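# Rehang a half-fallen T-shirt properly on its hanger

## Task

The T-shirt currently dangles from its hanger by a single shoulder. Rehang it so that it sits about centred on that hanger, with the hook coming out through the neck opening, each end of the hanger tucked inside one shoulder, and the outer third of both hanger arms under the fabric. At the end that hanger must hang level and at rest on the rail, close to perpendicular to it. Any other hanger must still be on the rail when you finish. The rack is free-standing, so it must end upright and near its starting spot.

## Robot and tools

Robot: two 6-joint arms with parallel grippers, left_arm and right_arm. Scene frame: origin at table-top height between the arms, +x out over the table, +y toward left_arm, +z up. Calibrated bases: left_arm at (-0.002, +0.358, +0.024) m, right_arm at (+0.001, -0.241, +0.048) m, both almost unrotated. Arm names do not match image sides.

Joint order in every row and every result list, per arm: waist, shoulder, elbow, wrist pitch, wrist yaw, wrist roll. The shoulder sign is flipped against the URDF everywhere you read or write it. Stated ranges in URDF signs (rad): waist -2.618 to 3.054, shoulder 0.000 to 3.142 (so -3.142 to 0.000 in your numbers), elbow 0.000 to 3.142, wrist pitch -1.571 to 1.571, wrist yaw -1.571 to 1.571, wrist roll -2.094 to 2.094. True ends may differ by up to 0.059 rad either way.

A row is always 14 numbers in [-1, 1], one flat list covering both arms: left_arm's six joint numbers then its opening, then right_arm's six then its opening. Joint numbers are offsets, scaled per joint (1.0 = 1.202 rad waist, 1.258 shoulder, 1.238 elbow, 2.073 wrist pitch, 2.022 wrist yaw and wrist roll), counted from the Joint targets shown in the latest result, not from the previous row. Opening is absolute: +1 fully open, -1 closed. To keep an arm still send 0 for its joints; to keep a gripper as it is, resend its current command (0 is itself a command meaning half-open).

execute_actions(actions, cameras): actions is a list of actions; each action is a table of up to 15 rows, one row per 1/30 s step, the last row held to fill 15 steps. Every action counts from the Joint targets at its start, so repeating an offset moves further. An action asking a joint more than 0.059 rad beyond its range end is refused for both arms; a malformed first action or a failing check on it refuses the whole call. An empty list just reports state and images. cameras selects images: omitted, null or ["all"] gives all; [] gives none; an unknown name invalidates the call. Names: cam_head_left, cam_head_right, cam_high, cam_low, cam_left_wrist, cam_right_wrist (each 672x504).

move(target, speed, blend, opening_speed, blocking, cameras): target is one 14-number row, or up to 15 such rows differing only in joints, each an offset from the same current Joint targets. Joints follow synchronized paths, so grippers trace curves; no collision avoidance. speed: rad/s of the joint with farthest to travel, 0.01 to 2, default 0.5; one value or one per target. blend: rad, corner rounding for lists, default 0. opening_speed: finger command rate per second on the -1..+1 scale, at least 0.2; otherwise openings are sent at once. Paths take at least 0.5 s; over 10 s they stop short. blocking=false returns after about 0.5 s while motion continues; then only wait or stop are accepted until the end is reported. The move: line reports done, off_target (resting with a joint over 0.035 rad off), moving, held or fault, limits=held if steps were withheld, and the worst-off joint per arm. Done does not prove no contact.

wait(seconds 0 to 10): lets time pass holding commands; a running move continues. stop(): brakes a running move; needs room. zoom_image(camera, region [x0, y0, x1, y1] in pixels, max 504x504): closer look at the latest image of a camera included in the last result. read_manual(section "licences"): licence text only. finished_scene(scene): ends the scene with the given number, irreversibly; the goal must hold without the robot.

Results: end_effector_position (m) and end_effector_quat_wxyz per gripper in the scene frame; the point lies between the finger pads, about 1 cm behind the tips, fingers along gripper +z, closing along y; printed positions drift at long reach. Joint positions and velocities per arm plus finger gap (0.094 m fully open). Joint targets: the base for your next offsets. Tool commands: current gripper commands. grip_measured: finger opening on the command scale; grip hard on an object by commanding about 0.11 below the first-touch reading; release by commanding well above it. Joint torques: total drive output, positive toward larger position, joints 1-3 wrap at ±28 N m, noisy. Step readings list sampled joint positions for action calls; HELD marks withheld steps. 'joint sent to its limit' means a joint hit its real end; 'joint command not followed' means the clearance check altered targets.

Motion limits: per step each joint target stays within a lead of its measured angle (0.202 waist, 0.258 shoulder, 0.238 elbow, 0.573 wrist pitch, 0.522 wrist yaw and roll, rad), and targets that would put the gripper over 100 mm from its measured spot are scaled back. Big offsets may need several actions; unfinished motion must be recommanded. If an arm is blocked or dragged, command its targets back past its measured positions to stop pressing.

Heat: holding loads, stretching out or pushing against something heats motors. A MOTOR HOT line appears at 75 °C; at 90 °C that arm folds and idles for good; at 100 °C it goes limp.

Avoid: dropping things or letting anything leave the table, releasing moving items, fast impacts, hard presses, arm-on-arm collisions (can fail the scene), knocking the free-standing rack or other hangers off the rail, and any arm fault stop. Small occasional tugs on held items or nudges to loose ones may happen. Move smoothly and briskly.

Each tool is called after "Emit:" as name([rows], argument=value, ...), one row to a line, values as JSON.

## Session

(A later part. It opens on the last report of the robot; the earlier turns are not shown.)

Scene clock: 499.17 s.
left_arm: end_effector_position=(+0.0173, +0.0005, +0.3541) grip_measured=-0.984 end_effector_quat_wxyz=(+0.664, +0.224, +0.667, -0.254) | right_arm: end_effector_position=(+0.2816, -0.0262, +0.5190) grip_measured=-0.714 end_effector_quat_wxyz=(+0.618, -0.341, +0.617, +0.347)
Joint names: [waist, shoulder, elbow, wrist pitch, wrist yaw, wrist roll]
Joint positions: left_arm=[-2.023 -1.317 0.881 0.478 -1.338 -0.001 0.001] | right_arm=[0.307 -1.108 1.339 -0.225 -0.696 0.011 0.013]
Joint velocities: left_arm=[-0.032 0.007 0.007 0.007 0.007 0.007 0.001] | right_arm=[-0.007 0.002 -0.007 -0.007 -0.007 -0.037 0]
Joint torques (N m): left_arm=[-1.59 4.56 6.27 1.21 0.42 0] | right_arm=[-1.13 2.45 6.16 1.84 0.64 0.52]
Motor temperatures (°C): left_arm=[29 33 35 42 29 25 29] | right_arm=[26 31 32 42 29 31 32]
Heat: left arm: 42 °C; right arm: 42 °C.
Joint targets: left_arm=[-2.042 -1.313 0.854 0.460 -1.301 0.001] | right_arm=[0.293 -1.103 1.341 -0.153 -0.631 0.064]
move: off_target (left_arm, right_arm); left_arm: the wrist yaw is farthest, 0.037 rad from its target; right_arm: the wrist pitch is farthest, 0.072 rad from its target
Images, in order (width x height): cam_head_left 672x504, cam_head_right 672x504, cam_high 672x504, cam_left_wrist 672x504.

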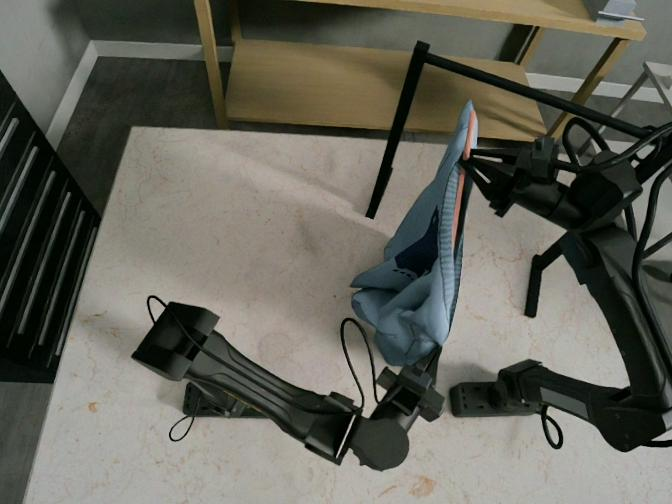

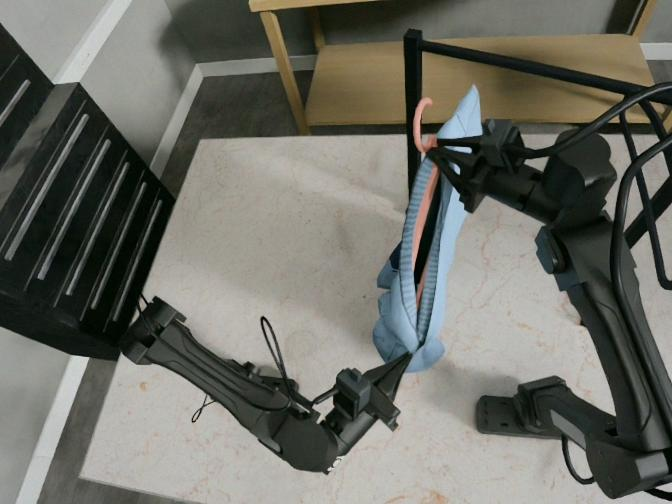

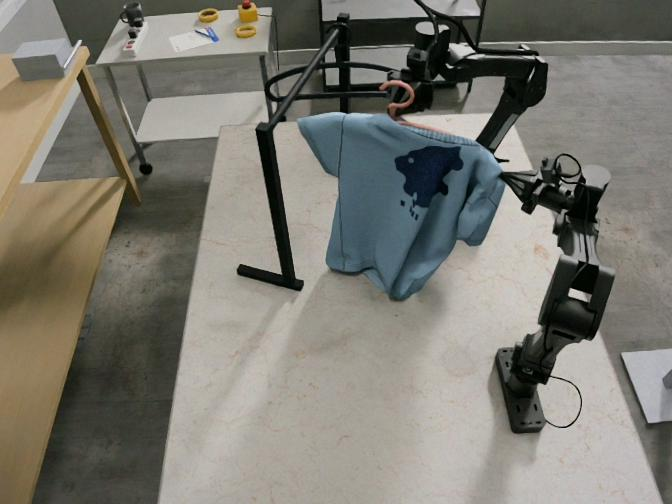

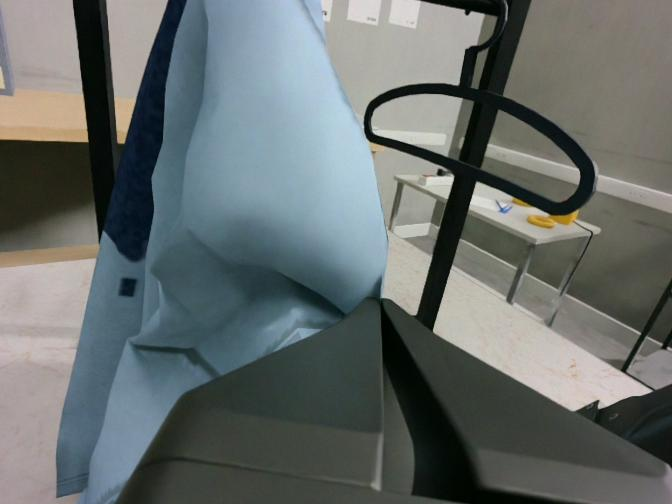

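Emit:
move(target=[0,0.019,0.35,-0.216,0,0,-1,0,0,0,0,0,0,-1], speed=0.4, cameras=["cam_high","cam_head_right"])

Emit:
zoom_image(camera="cam_head_right", region=[350, 130, 480, 380])

Emit:
zoom_image(camera="cam_high", region=[350, 70, 550, 270])

Scene clock: 501.60 s.
left_arm: end_effector_position=(+0.0169, +0.0038, +0.4490) grip_measured=-0.984 end_effector_quat_wxyz=(+0.664, +0.236, +0.665, -0.246) | right_arm: end_effector_position=(+0.2859, -0.0294, +0.5190) grip_measured=-0.714 end_effector_quat_wxyz=(+0.614, -0.316, +0.630, +0.354)
Joint names: [waist, shoulder, elbow, wrist pitch, wrist yaw, wrist roll]
Joint positions: left_arm=[-2.028 -1.302 1.261 0.053 -1.336 -0.001 0.001] | right_arm=[0.304 -1.108 1.339 -0.225 -0.671 0.063 0.013]
Joint velocities: left_arm=[0.007 0.002 0.002 -0.007 -0.037 -0.022 0.001] | right_arm=[-0.012 -0.012 0.007 -0.022 0.037 -0.022 0]
Joint torques (N m): left_arm=[-1.03 4.81 11.07 0.92 0.36 -0.02] | right_arm=[-0.91 2.48 6.15 1.85 0.38 0.02]
Motor temperatures (°C): left_arm=[29 33 35 42 29 25 29] | right_arm=[26 31 32 42 29 30 32]
Heat: left arm: 42 °C; right arm: 42 °C.
Joint targets: left_arm=[-2.042 -1.289 1.287 0.012 -1.301 0.001] | right_arm=[0.292 -1.103 1.341 -0.153 -0.631 0.064]
move: off_target (left_arm, right_arm); left_arm: the wrist pitch is farthest, 0.040 rad from its target; right_arm: the wrist pitch is farthest, 0.072 rad from its target
Images, in order (width x height): cam_head_right 672x504, cam_high 672x504.

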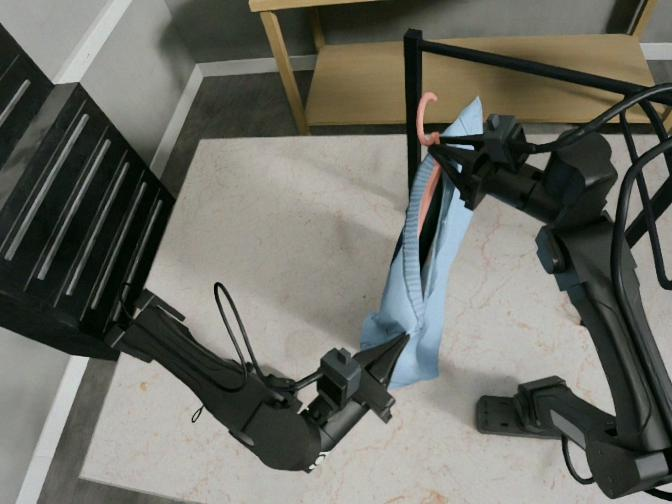

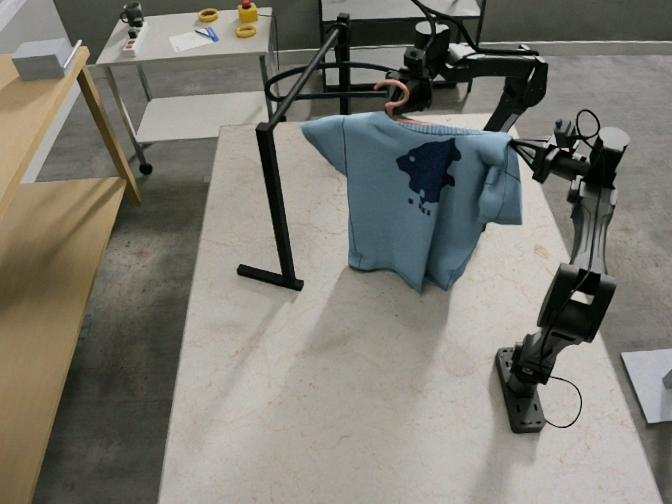

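Scaled by 2.016 from the camera's 672x504 image, which has a finer 960x720 frame.

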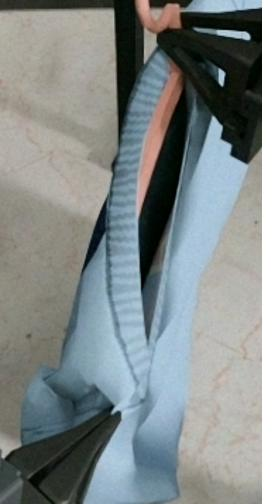

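Scaled by 2.520 from the camera's 672x504 image, which has a finer 960x720 frame.

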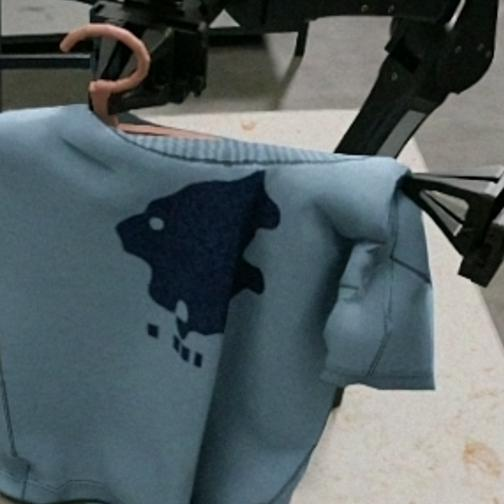

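Emit:
move(target=[0.133,-0.028,0.343,-0.175,0.064,0,-1,0,0,0,0,0,0,-1], speed=0.4, cameras=["cam_high","cam_head_right","cam_left_wrist"])

Emit:
zoom_image(camera="cam_head_right", region=[350, 130, 480, 380])

Emit:
zoom_image(camera="cam_high", region=[350, 70, 550, 270])

Scene clock: 503.60 s.
left_arm: end_effector_position=(+0.0641, +0.0249, +0.5504) grip_measured=-0.984 end_effector_quat_wxyz=(+0.665, +0.222, +0.664, -0.261) | right_arm: end_effector_position=(+0.2896, -0.0324, +0.5197) grip_measured=-0.714 end_effector_quat_wxyz=(+0.619, -0.308, +0.633, +0.348)
Joint names: [waist, shoulder, elbow, wrist pitch, wrist yaw, wrist roll]
Joint positions: left_arm=[-1.885 -1.314 1.685 -0.317 -1.192 -0.001 0.001] | right_arm=[0.3 -1.108 1.339 -0.222 -0.651 0.066 0.013]
Joint velocities: left_arm=[-0.012 0.007 -0.002 0.022 -0.007 0.007 0] | right_arm=[0.012 0.017 -0.002 -0.051 -0.037 -0.095 -0.001]
Joint torques (N m): left_arm=[0.17 2.28 10.29 1.14 0.22 0.02] | right_arm=[-0.61 2.51 6.12 1.83 0.18 -0.02]
Motor temperatures (°C): left_arm=[29 33 35 42 29 25 29] | right_arm=[26 31 31 43 29 30 32]
Heat: left arm: 42 °C; right arm: 43 °C.
Joint targets: left_arm=[-1.882 -1.324 1.712 -0.351 -1.172 0.001] | right_arm=[0.293 -1.103 1.341 -0.153 -0.631 0.064]
move: off_target (right_arm); right_arm: the wrist pitch is farthest, 0.069 rad from its target
Images, in order (width x height): cam_head_right 672x504, cam_high 672x504, cam_left_wrist 672x504.

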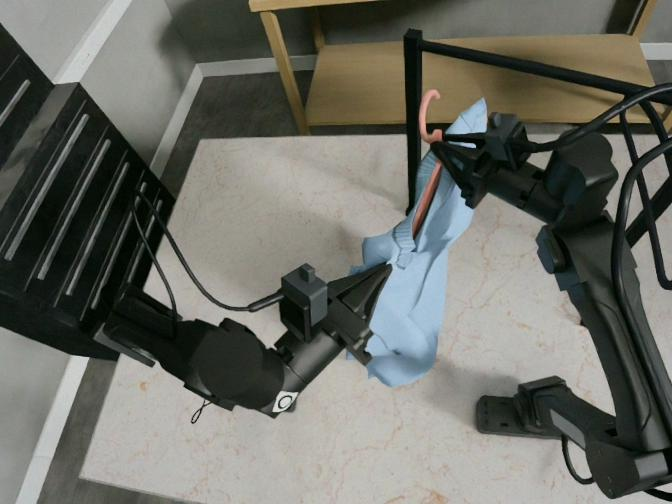

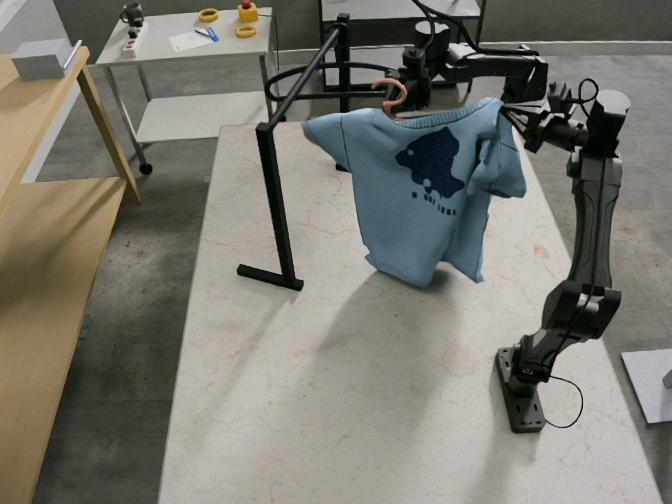

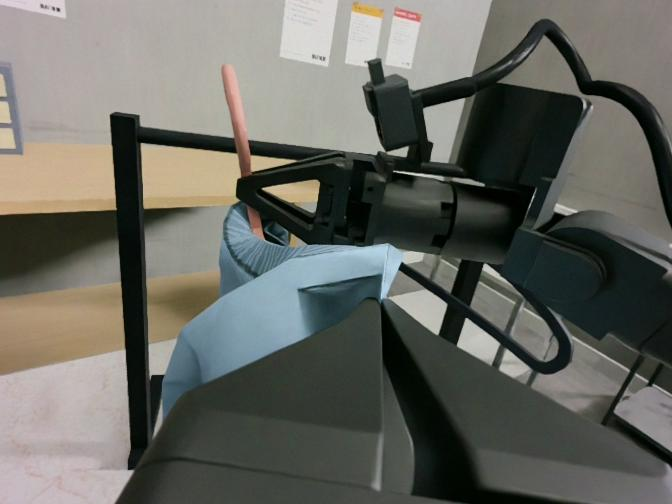

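Scaled by 2.016 from the camera's 672x504 image, which has a finer 960x720 frame.

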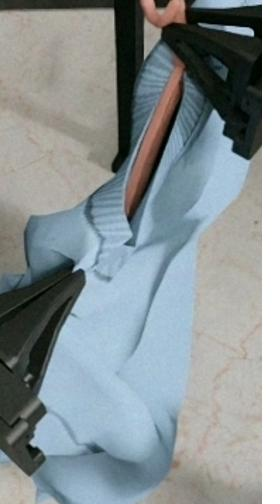

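Scaled by 2.520 from the camera's 672x504 image, which has a finer 960x720 frame.

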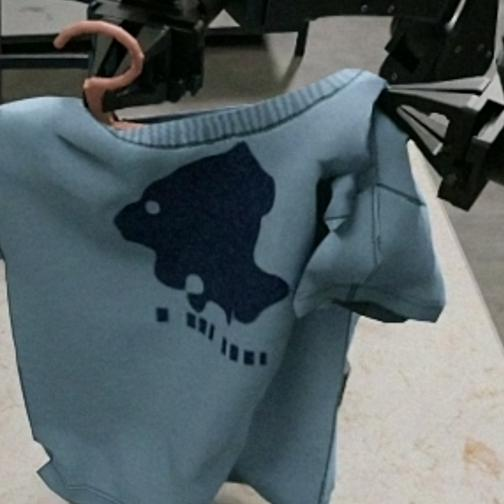

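Emit:
move(target=[0.334,0.019,-0.018,-0.004,0.194,0,-1,0,0,0,0,0,0,-1], speed=0.4, cameras=["cam_high","cam_head_right","cam_left_wrist","cam_low"])

Emit:
zoom_image(camera="cam_head_right", region=[350, 130, 480, 380])

Emit:
zoom_image(camera="cam_high", region=[350, 70, 550, 270])

Emit:
zoom_image(camera="cam_low", region=[270, 80, 490, 300])

Scene clock: 505.70 s.
left_arm: end_effector_position=(+0.1554, +0.0149, +0.5520) grip_measured=-0.984 end_effector_quat_wxyz=(+0.671, +0.225, +0.658, -0.256) | right_arm: end_effector_position=(+0.2932, -0.0354, +0.5197) grip_measured=-0.714 end_effector_quat_wxyz=(+0.623, -0.301, +0.637, +0.340)
Joint names: [waist, shoulder, elbow, wrist pitch, wrist yaw, wrist roll]
Joint positions: left_arm=[-1.484 -1.314 1.685 -0.325 -0.793 -0.001 0.001] | right_arm=[0.298 -1.108 1.339 -0.222 -0.63 0.064 0.013]
Joint velocities: left_arm=[-0.017 0.007 0.007 -0.081 0.007 -0.066 0] | right_arm=[-0.017 -0.012 0.017 0.037 0.037 -0.037 0]
Joint torques (N m): left_arm=[0.2 4.62 8.05 1.39 0.11 0.03] | right_arm=[-0.43 2.51 6.16 1.83 0.06 -0.02]
Motor temperatures (°C): left_arm=[29 33 35 42 29 25 29] | right_arm=[26 31 31 43 29 30 32]
Heat: left arm: 42 °C; right arm: 43 °C.
Joint targets: left_arm=[-1.481 -1.300 1.690 -0.359 -0.779 0.001] | right_arm=[0.293 -1.103 1.341 -0.153 -0.631 0.064]
move: off_target (right_arm); right_arm: the wrist pitch is farthest, 0.069 rad from its target
Images, in order (width x height): cam_head_right 672x504, cam_high 672x504, cam_low 672x504, cam_left_wrist 672x504.

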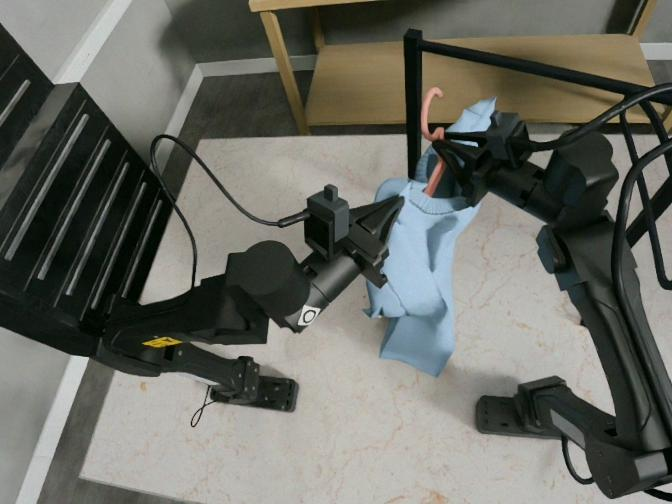

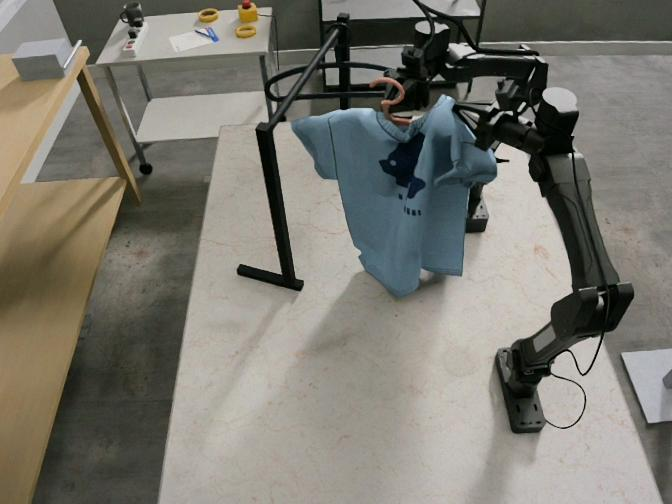

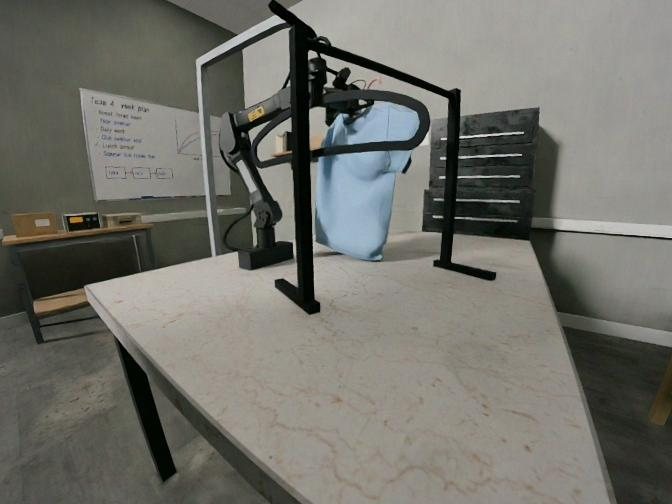

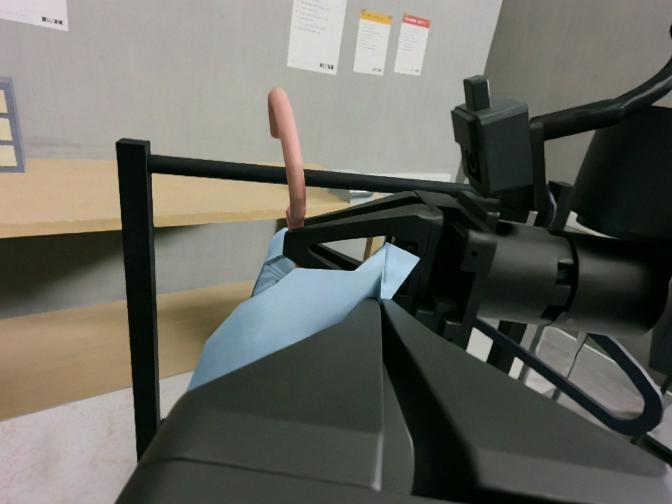

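Scaled by 2.016 from the camera's 672x504 image, which has a finer 960x720 frame.

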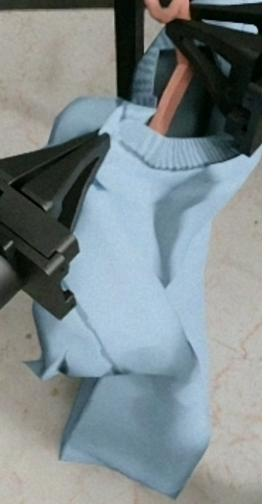

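Scaled by 2.520 from the camera's 672x504 image, which has a finer 960x720 frame.

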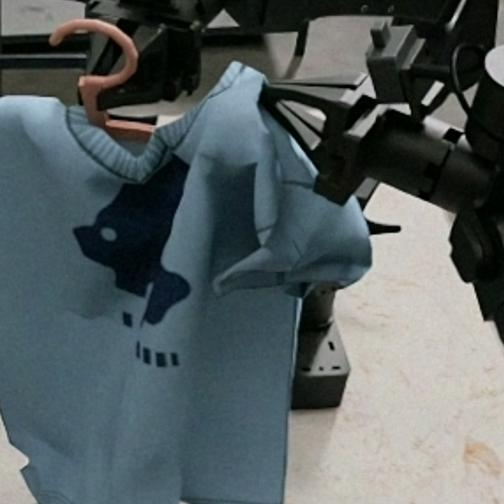

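Scaled by 2.291 from the camera's 672x504 image, which has a finer 960x720 frame.

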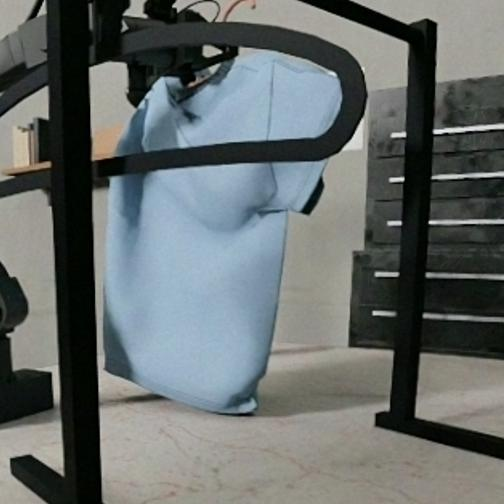

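Emit:
move(target=[0.134,0,-0.105,0.0405,0.0786,0,-1,0,0,0,0,0,0,-1], speed=0.3, cameras=["cam_high","cam_head_right","cam_left_wrist","cam_head_left"])

Emit:
zoom_image(camera="cam_head_right", region=[350, 80, 500, 330])

Emit:
zoom_image(camera="cam_high", region=[280, 70, 480, 270])

Scene clock: 507.30 s.
left_arm: end_effector_position=(+0.1937, +0.0062, +0.5136) grip_measured=-0.984 end_effector_quat_wxyz=(+0.656, +0.254, +0.671, -0.234) | right_arm: end_effector_position=(+0.2939, -0.0361, +0.5197) grip_measured=-0.714 end_effector_quat_wxyz=(+0.625, -0.301, +0.637, +0.337)
Joint names: [waist, shoulder, elbow, wrist pitch, wrist yaw, wrist roll]
Joint positions: left_arm=[-1.324 -1.314 1.582 -0.303 -0.623 -0.001 0.001] | right_arm=[0.297 -1.108 1.339 -0.222 -0.627 0.058 0.013]
Joint velocities: left_arm=[-0.002 -0.017 0.007 -0.037 -0.037 -0.037 0] | right_arm=[0.007 0.012 0.002 0.051 -0.022 -0.007 0]
Joint torques (N m): left_arm=[0.51 4.86 6.09 2.06 0.08 0] | right_arm=[-0.35 2.5 6.17 1.84 0.02 -0.01]
Motor temperatures (°C): left_arm=[29 33 35 42 29 25 29] | right_arm=[26 31 31 44 29 30 32]
Heat: left arm: 42 °C; right arm: 44 °C.
Joint targets: left_arm=[-1.320 -1.300 1.559 -0.275 -0.620 0.001] | right_arm=[0.293 -1.103 1.341 -0.153 -0.631 0.064]
move: off_target (right_arm); right_arm: the wrist pitch is farthest, 0.069 rad from its target
Images, in order (width x height): cam_head_left 672x504, cam_head_right 672x504, cam_high 672x504, cam_left_wrist 672x504.

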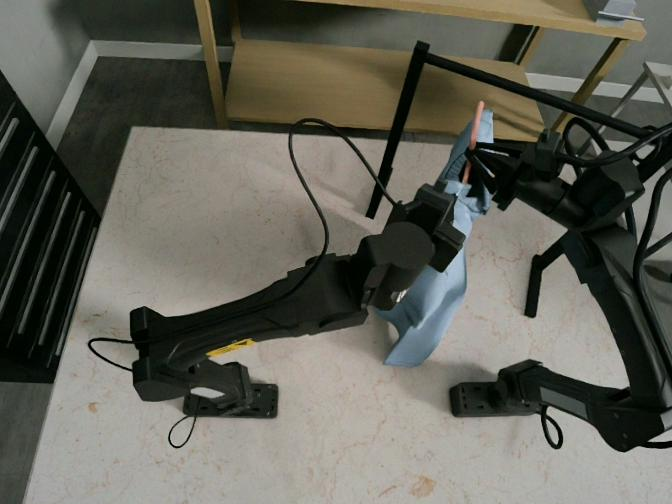

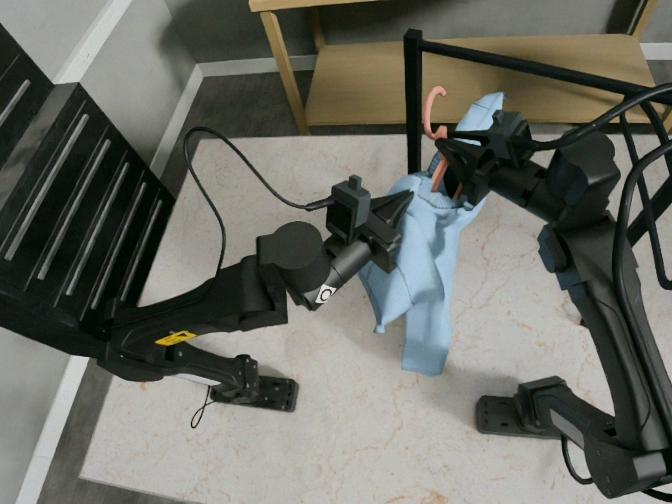

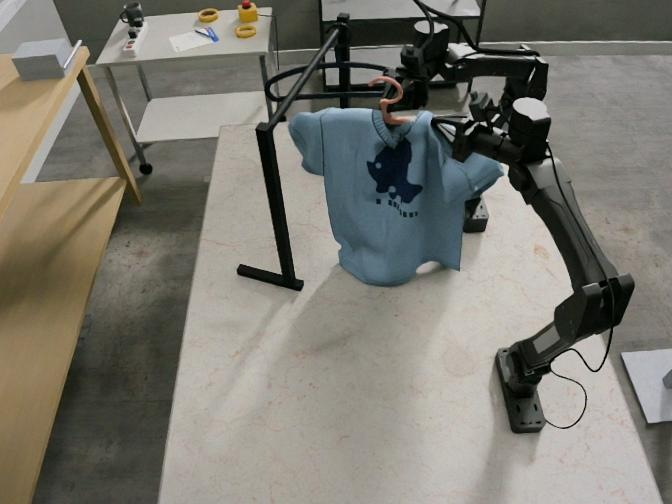

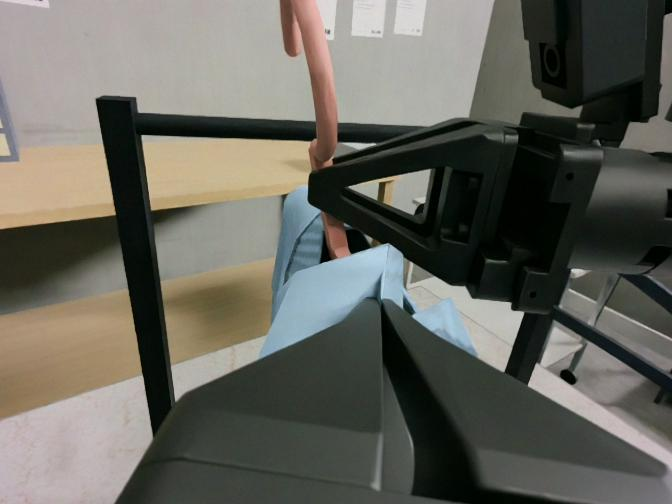

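Scaled by 2.016 from the camera's 672x504 image, which has a finer 960x720 frame.

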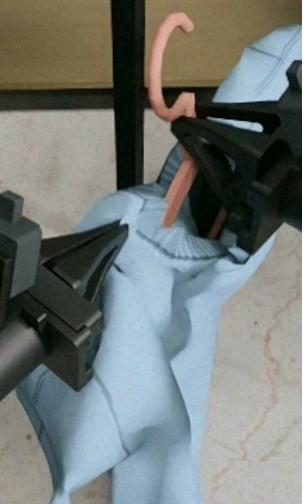

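Scaled by 2.520 from the camera's 672x504 image, which has a finer 960x720 frame.

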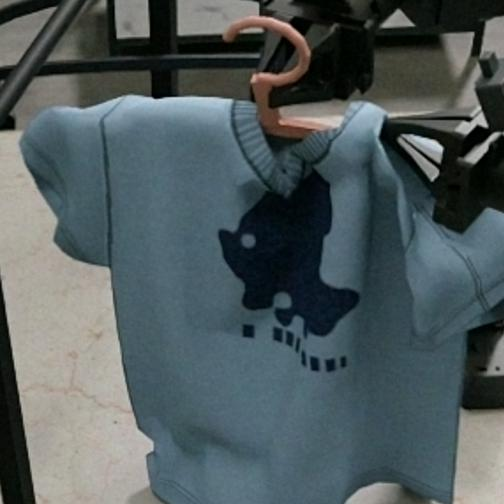

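Emit:
move(target=[0.048,0.028,-0.1365,0.07,0.03,0,-1,0,0,0,0,0,0,-1], speed=0.3, cameras=["cam_high","cam_head_right","cam_left_wrist"])

Emit:
zoom_image(camera="cam_head_right", region=[350, 80, 500, 330])

Emit:
zoom_image(camera="cam_high", region=[280, 70, 480, 270])

Scene clock: 508.73 s.
left_arm: end_effector_position=(+0.2078, +0.0065, +0.4930) grip_measured=-0.984 end_effector_quat_wxyz=(+0.666, +0.240, +0.662, -0.247) | right_arm: end_effector_position=(+0.2951, -0.0373, +0.5197) grip_measured=-0.714 end_effector_quat_wxyz=(+0.628, -0.303, +0.636, +0.331)
Joint names: [waist, shoulder, elbow, wrist pitch, wrist yaw, wrist roll]
Joint positions: left_arm=[-1.269 -1.276 1.421 -0.135 -0.569 -0.001 0.001] | right_arm=[0.294 -1.108 1.339 -0.222 -0.622 0.046 0.013]
Joint velocities: left_arm=[-0.002 0.002 -0.007 0.007 0.081 -0.037 0] | right_arm=[-0.017 -0.002 0.007 0.095 0.022 -0.037 0]
Joint torques (N m): left_arm=[0.83 4.62 5.9 1.87 0.1 0] | right_arm=[-0.16 2.48 6.17 1.83 -0.02 0.11]
Motor temperatures (°C): left_arm=[29 33 35 42 29 25 29] | right_arm=[26 31 31 44 29 30 32]
Heat: left arm: 42 °C; right arm: 44 °C.
Joint targets: left_arm=[-1.262 -1.265 1.390 -0.130 -0.560 0.001] | right_arm=[0.292 -1.103 1.341 -0.153 -0.631 0.064]
move: off_target (right_arm); right_arm: the wrist pitch is farthest, 0.069 rad from its target
Images, in order (width x height): cam_head_right 672x504, cam_high 672x504, cam_left_wrist 672x504.

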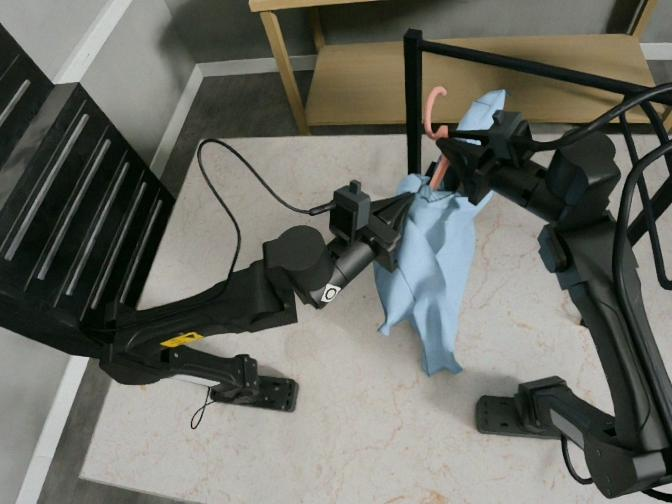

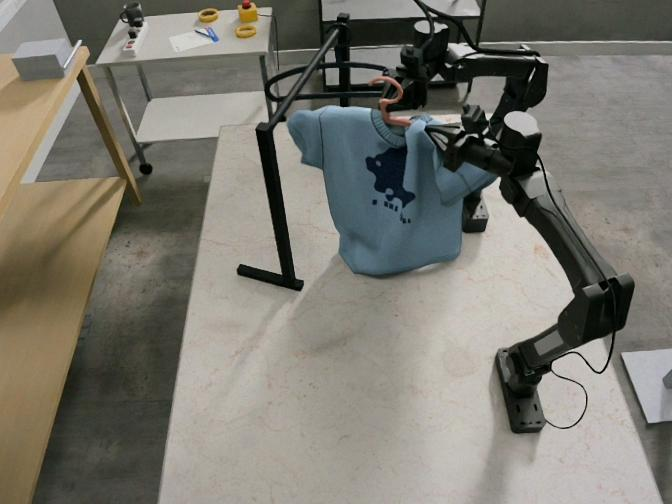

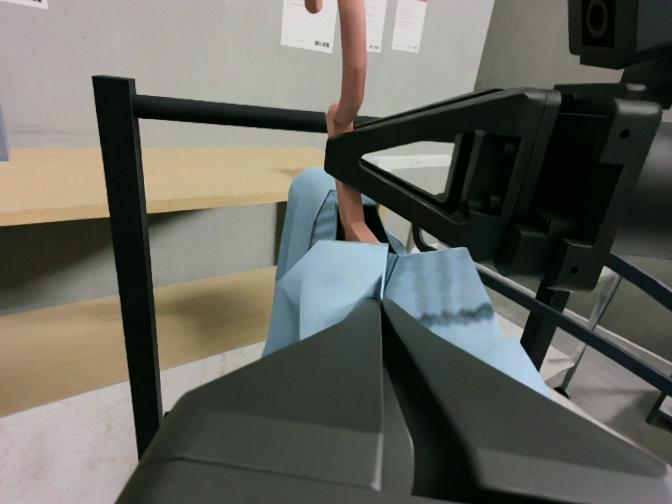

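Scaled by 2.016 from the camera's 672x504 image, which has a finer 960x720 frame.

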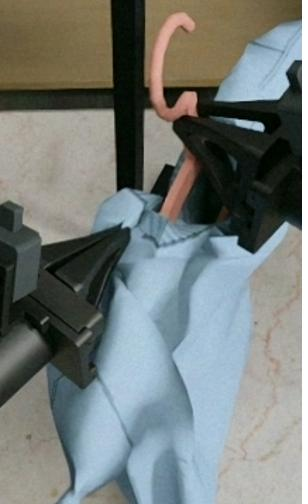

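Scaled by 2.520 from the camera's 672x504 image, which has a finer 960x720 frame.

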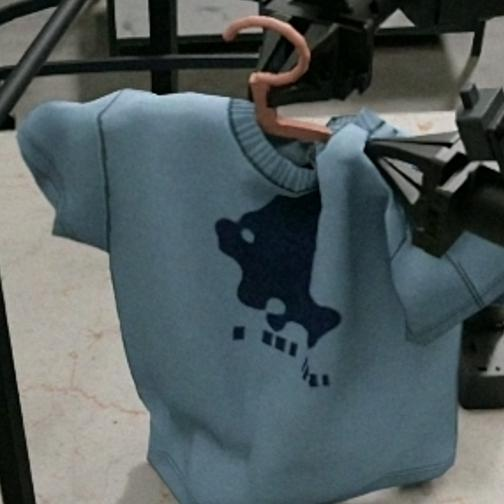

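Emit:
move(target=[0,0,0,0,0,0,-0.2,0,0,0,0,0,0,-1], opening_speed=0.5, cameras=["cam_high","cam_left_wrist"])

Emit:
zoom_image(camera="cam_high", region=[280, 70, 480, 270])

Scene clock: 510.77 s.
left_arm: end_effector_position=(+0.2112, +0.0091, +0.4930) grip_measured=-0.204 end_effector_quat_wxyz=(+0.669, +0.237, +0.663, -0.240) | right_arm: end_effector_position=(+0.2934, -0.0360, +0.5197) grip_measured=-0.714 end_effector_quat_wxyz=(+0.626, -0.307, +0.634, +0.335)
Joint names: [waist, shoulder, elbow, wrist pitch, wrist yaw, wrist roll]
Joint positions: left_arm=[-1.262 -1.276 1.421 -0.135 -0.577 0.005 0.037] | right_arm=[0.294 -1.108 1.339 -0.222 -0.634 0.046 0.013]
Joint velocities: left_arm=[-0.002 0.002 0.012 0.037 0.007 -0.037 0] | right_arm=[0.017 0.012 -0.002 -0.081 -0.066 0.051 0]
Joint torques (N m): left_arm=[-0.17 4.81 5.96 1.87 0.13 0.04] | right_arm=[-0.13 2.48 6.16 1.83 0.02 0.11]
Motor temperatures (°C): left_arm=[28 33 35 42 29 25 29] | right_arm=[26 31 31 44 29 30 32]
Heat: left arm: 42 °C; right arm: 44 °C.
Joint targets: left_arm=[-1.262 -1.265 1.391 -0.130 -0.560 0.001] | right_arm=[0.292 -1.103 1.341 -0.153 -0.631 0.064]
move: off_target (right_arm); right_arm: the wrist pitch is farthest, 0.069 rad from its target
Images, in order (width x height): cam_high 672x504, cam_left_wrist 672x504.

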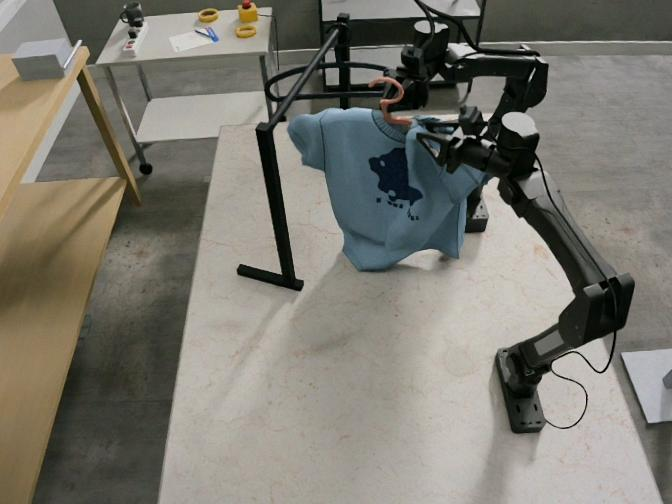

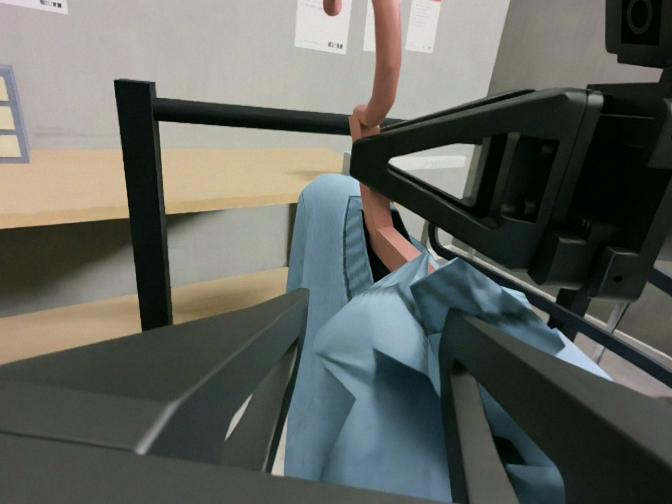

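Scaled by 2.520 from the camera's 672x504 image, which has a finer 960x720 frame.

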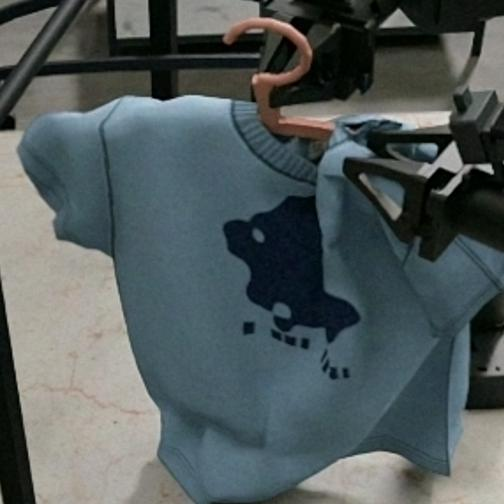

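Emit:
move(target=[-0.351,0.262,-0.016,-0.1476,-0.208,0,-0.1,0,0,0,0,0,0,-1], speed=0.35, cameras=["cam_high","cam_head_right","cam_low"])

Emit:
zoom_image(camera="cam_high", region=[280, 70, 480, 270])

Emit:
zoom_image(camera="cam_head_right", region=[350, 80, 500, 330])

Emit:
zoom_image(camera="cam_low", region=[270, 80, 490, 300])

Scene clock: 512.90 s.
left_arm: end_effector_position=(+0.1202, +0.1136, +0.5265) grip_measured=-0.103 end_effector_quat_wxyz=(+0.668, +0.225, +0.658, -0.265) | right_arm: end_effector_position=(+0.2925, -0.0354, +0.5197) grip_measured=-0.714 end_effector_quat_wxyz=(+0.625, -0.308, +0.633, +0.337)
Joint names: [waist, shoulder, elbow, wrist pitch, wrist yaw, wrist roll]
Joint positions: left_arm=[-1.68 -0.941 1.391 -0.394 -0.976 -0.001 0.042] | right_arm=[0.294 -1.108 1.339 -0.222 -0.641 0.049 0.013]
Joint velocities: left_arm=[0.002 0.007 0.002 0.051 -0.022 0.022 0] | right_arm=[-0.002 -0.012 0.012 0.037 0.007 0.11 0]
Joint torques (N m): left_arm=[-0.31 0.31 5.53 1.22 -0.11 -0.03] | right_arm=[-0.16 2.48 6.17 1.83 0.07 0.08]
Motor temperatures (°C): left_arm=[28 33 35 42 28 25 29] | right_arm=[26 31 31 44 29 30 32]
Heat: left arm: 42 °C; right arm: 44 °C.
Joint targets: left_arm=[-1.684 -0.935 1.371 -0.436 -0.980 0.001] | right_arm=[0.292 -1.103 1.341 -0.153 -0.631 0.064]
move: off_target (left_arm, right_arm); left_arm: the wrist pitch is farthest, 0.042 rad from its target; right_arm: the wrist pitch is farthest, 0.069 rad from its target
Images, in order (width x height): cam_head_right 672x504, cam_high 672x504, cam_low 672x504.

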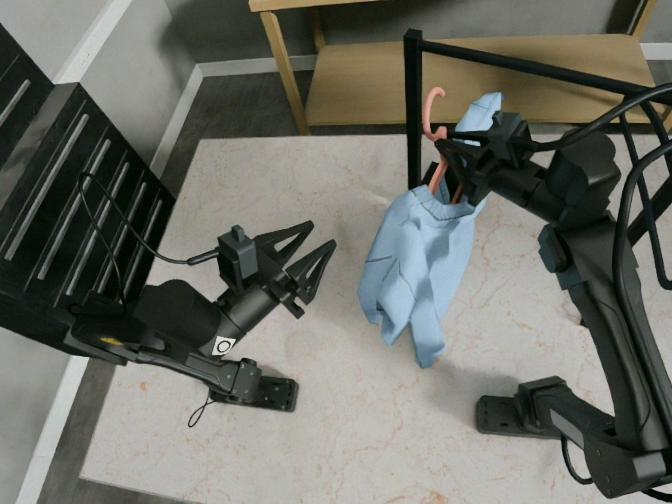

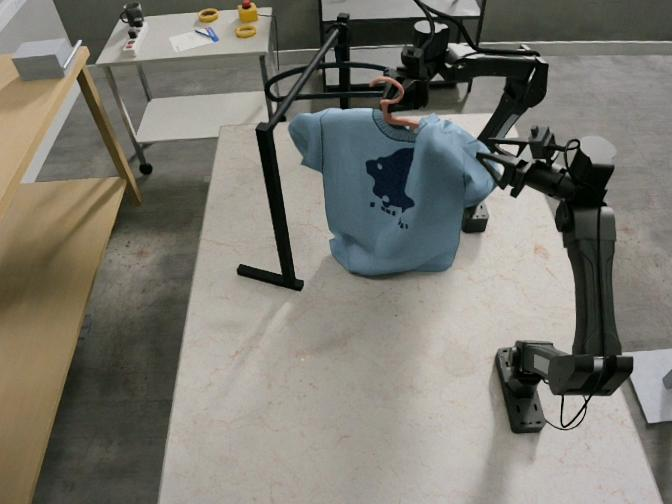

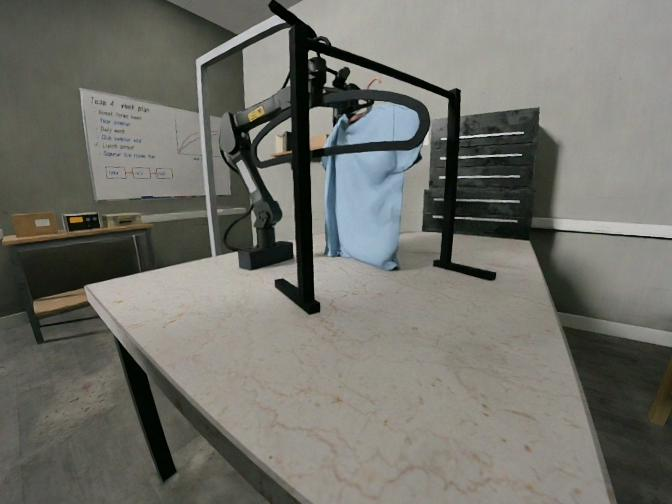

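Scaled by 2.520 from the camera's 672x504 image, which has a finer 960x720 frame.

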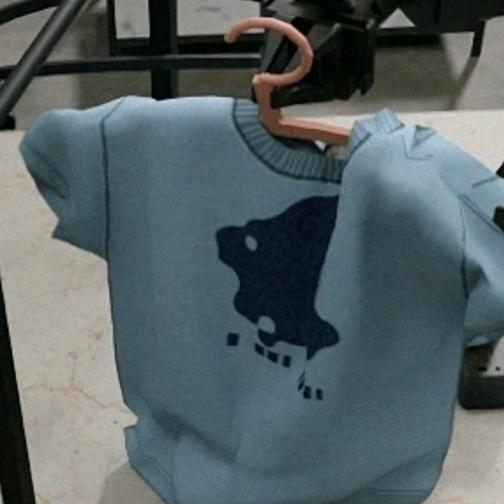

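Scaled by 2.016 from the camera's 672x504 image, which has a finer 960x720 frame.

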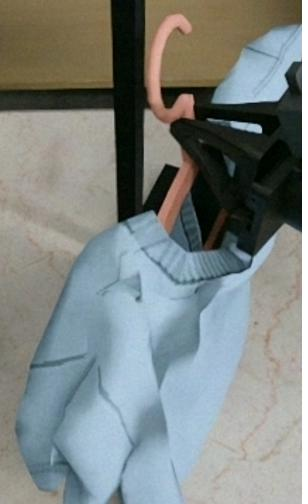

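Scaled by 2.291 from the camera's 672x504 image, which has a finer 960x720 frame.

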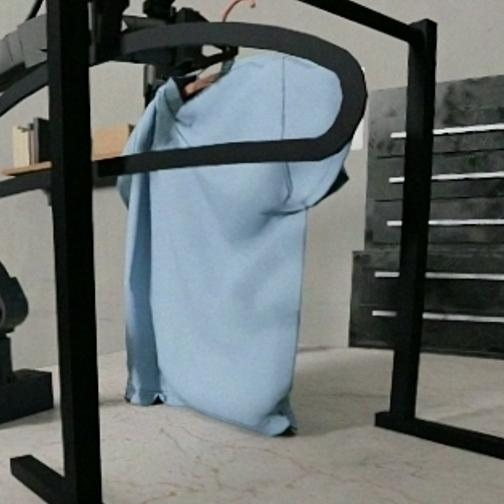

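Emit:
move(target=[0,0,0,0,0,0,-0.1,-0.196,-0.163,0.004,0.088,-0.118,0,-1], speed=0.3, cameras=["cam_high","cam_head_right","cam_low","cam_right_wrist"])

Emit:
zoom_image(camera="cam_high", region=[240, 50, 460, 270])

Emit:
zoom_image(camera="cam_low", region=[270, 50, 490, 270])

Scene clock: 515.77 s.
left_arm: end_effector_position=(+0.1202, +0.1136, +0.5263) grip_measured=-0.103 end_effector_quat_wxyz=(+0.667, +0.226, +0.659, -0.264) | right_arm: end_effector_position=(+0.3733, -0.0780, +0.4856) grip_measured=-0.714 end_effector_quat_wxyz=(+0.619, -0.298, +0.645, +0.335)
Joint names: [waist, shoulder, elbow, wrist pitch, wrist yaw, wrist roll]
Joint positions: left_arm=[-1.68 -0.941 1.391 -0.395 -0.976 -0.001 0.042] | right_arm=[0.058 -1.313 1.339 -0.041 -0.858 0.052 0.013]
Joint velocities: left_arm=[0.002 0.007 -0.007 0.007 -0.066 0.022 0] | right_arm=[-0.002 -0.007 -0.017 0.022 -0.022 -0.081 0]
Joint torques (N m): left_arm=[-0.39 0.42 5.52 1.14 -0.05 0] | right_arm=[-0.09 4.85 6.86 1.74 -0.04 0.06]
Motor temperatures (°C): left_arm=[28 33 35 42 28 25 29] | right_arm=[26 31 31 45 29 30 32]
Heat: left arm: 42 °C; right arm: 45 °C.
Joint targets: left_arm=[-1.684 -0.935 1.371 -0.436 -0.980 0.001] | right_arm=[0.057 -1.308 1.346 0.030 -0.869 0.064]
move: off_target (left_arm, right_arm); left_arm: the wrist pitch is farthest, 0.041 rad from its target; right_arm: the wrist pitch is farthest, 0.070 rad from its target
Images, in order (width x height): cam_head_right 672x504, cam_high 672x504, cam_low 672x504, cam_right_wrist 672x504.

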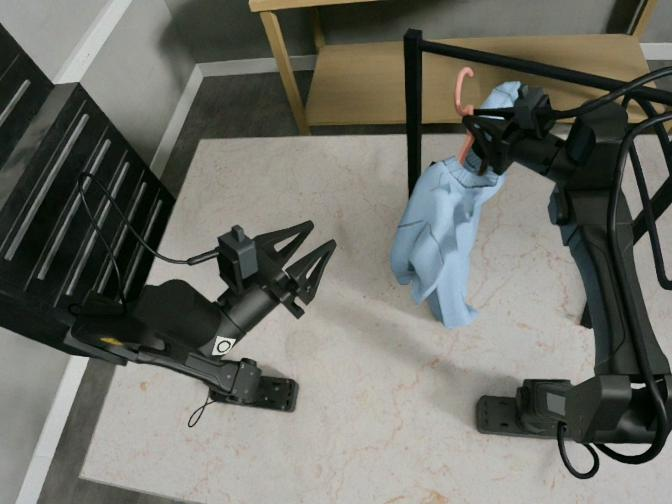

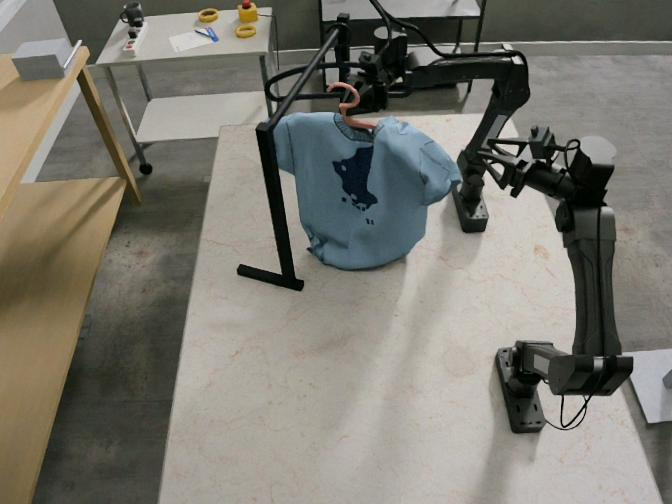

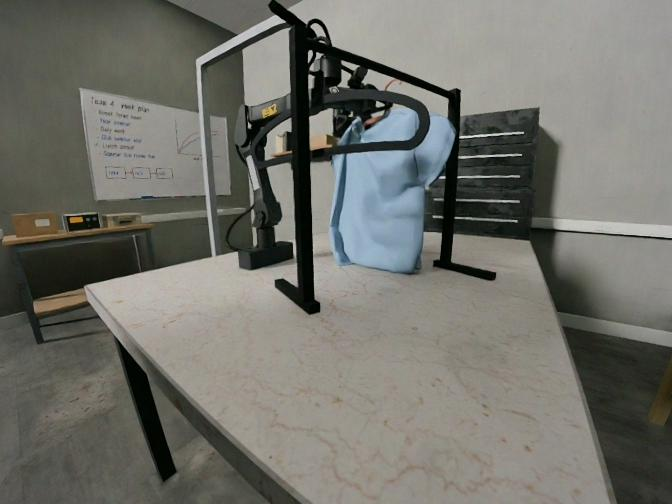

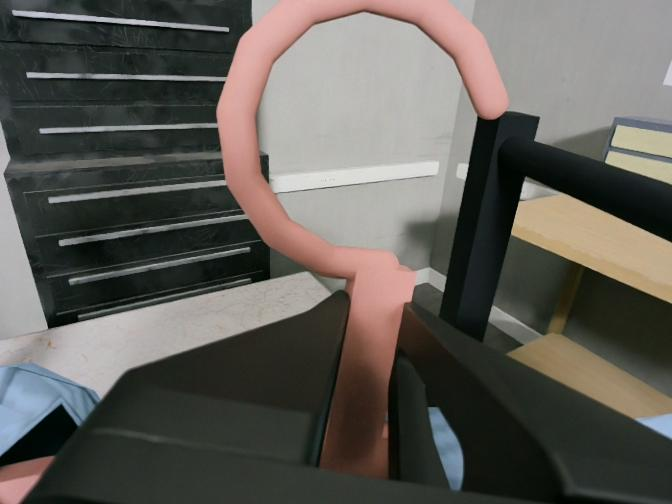

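Scaled by 2.291 from the camera's 672x504 image, which has a finer 960x720 frame.

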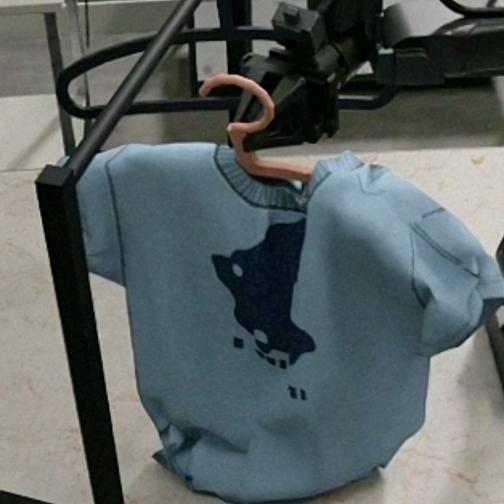

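Scaled by 2.291 from the camera's 672x504 image, which has a finer 960x720 frame.

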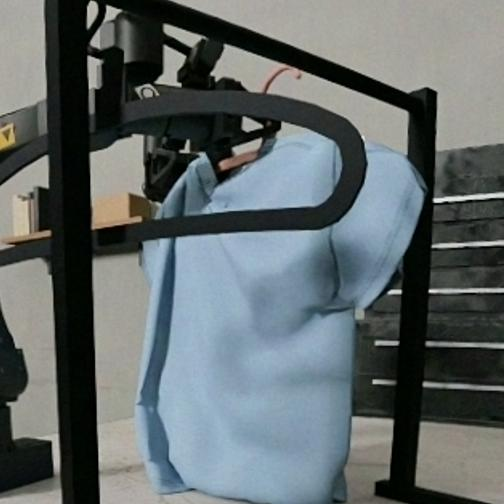

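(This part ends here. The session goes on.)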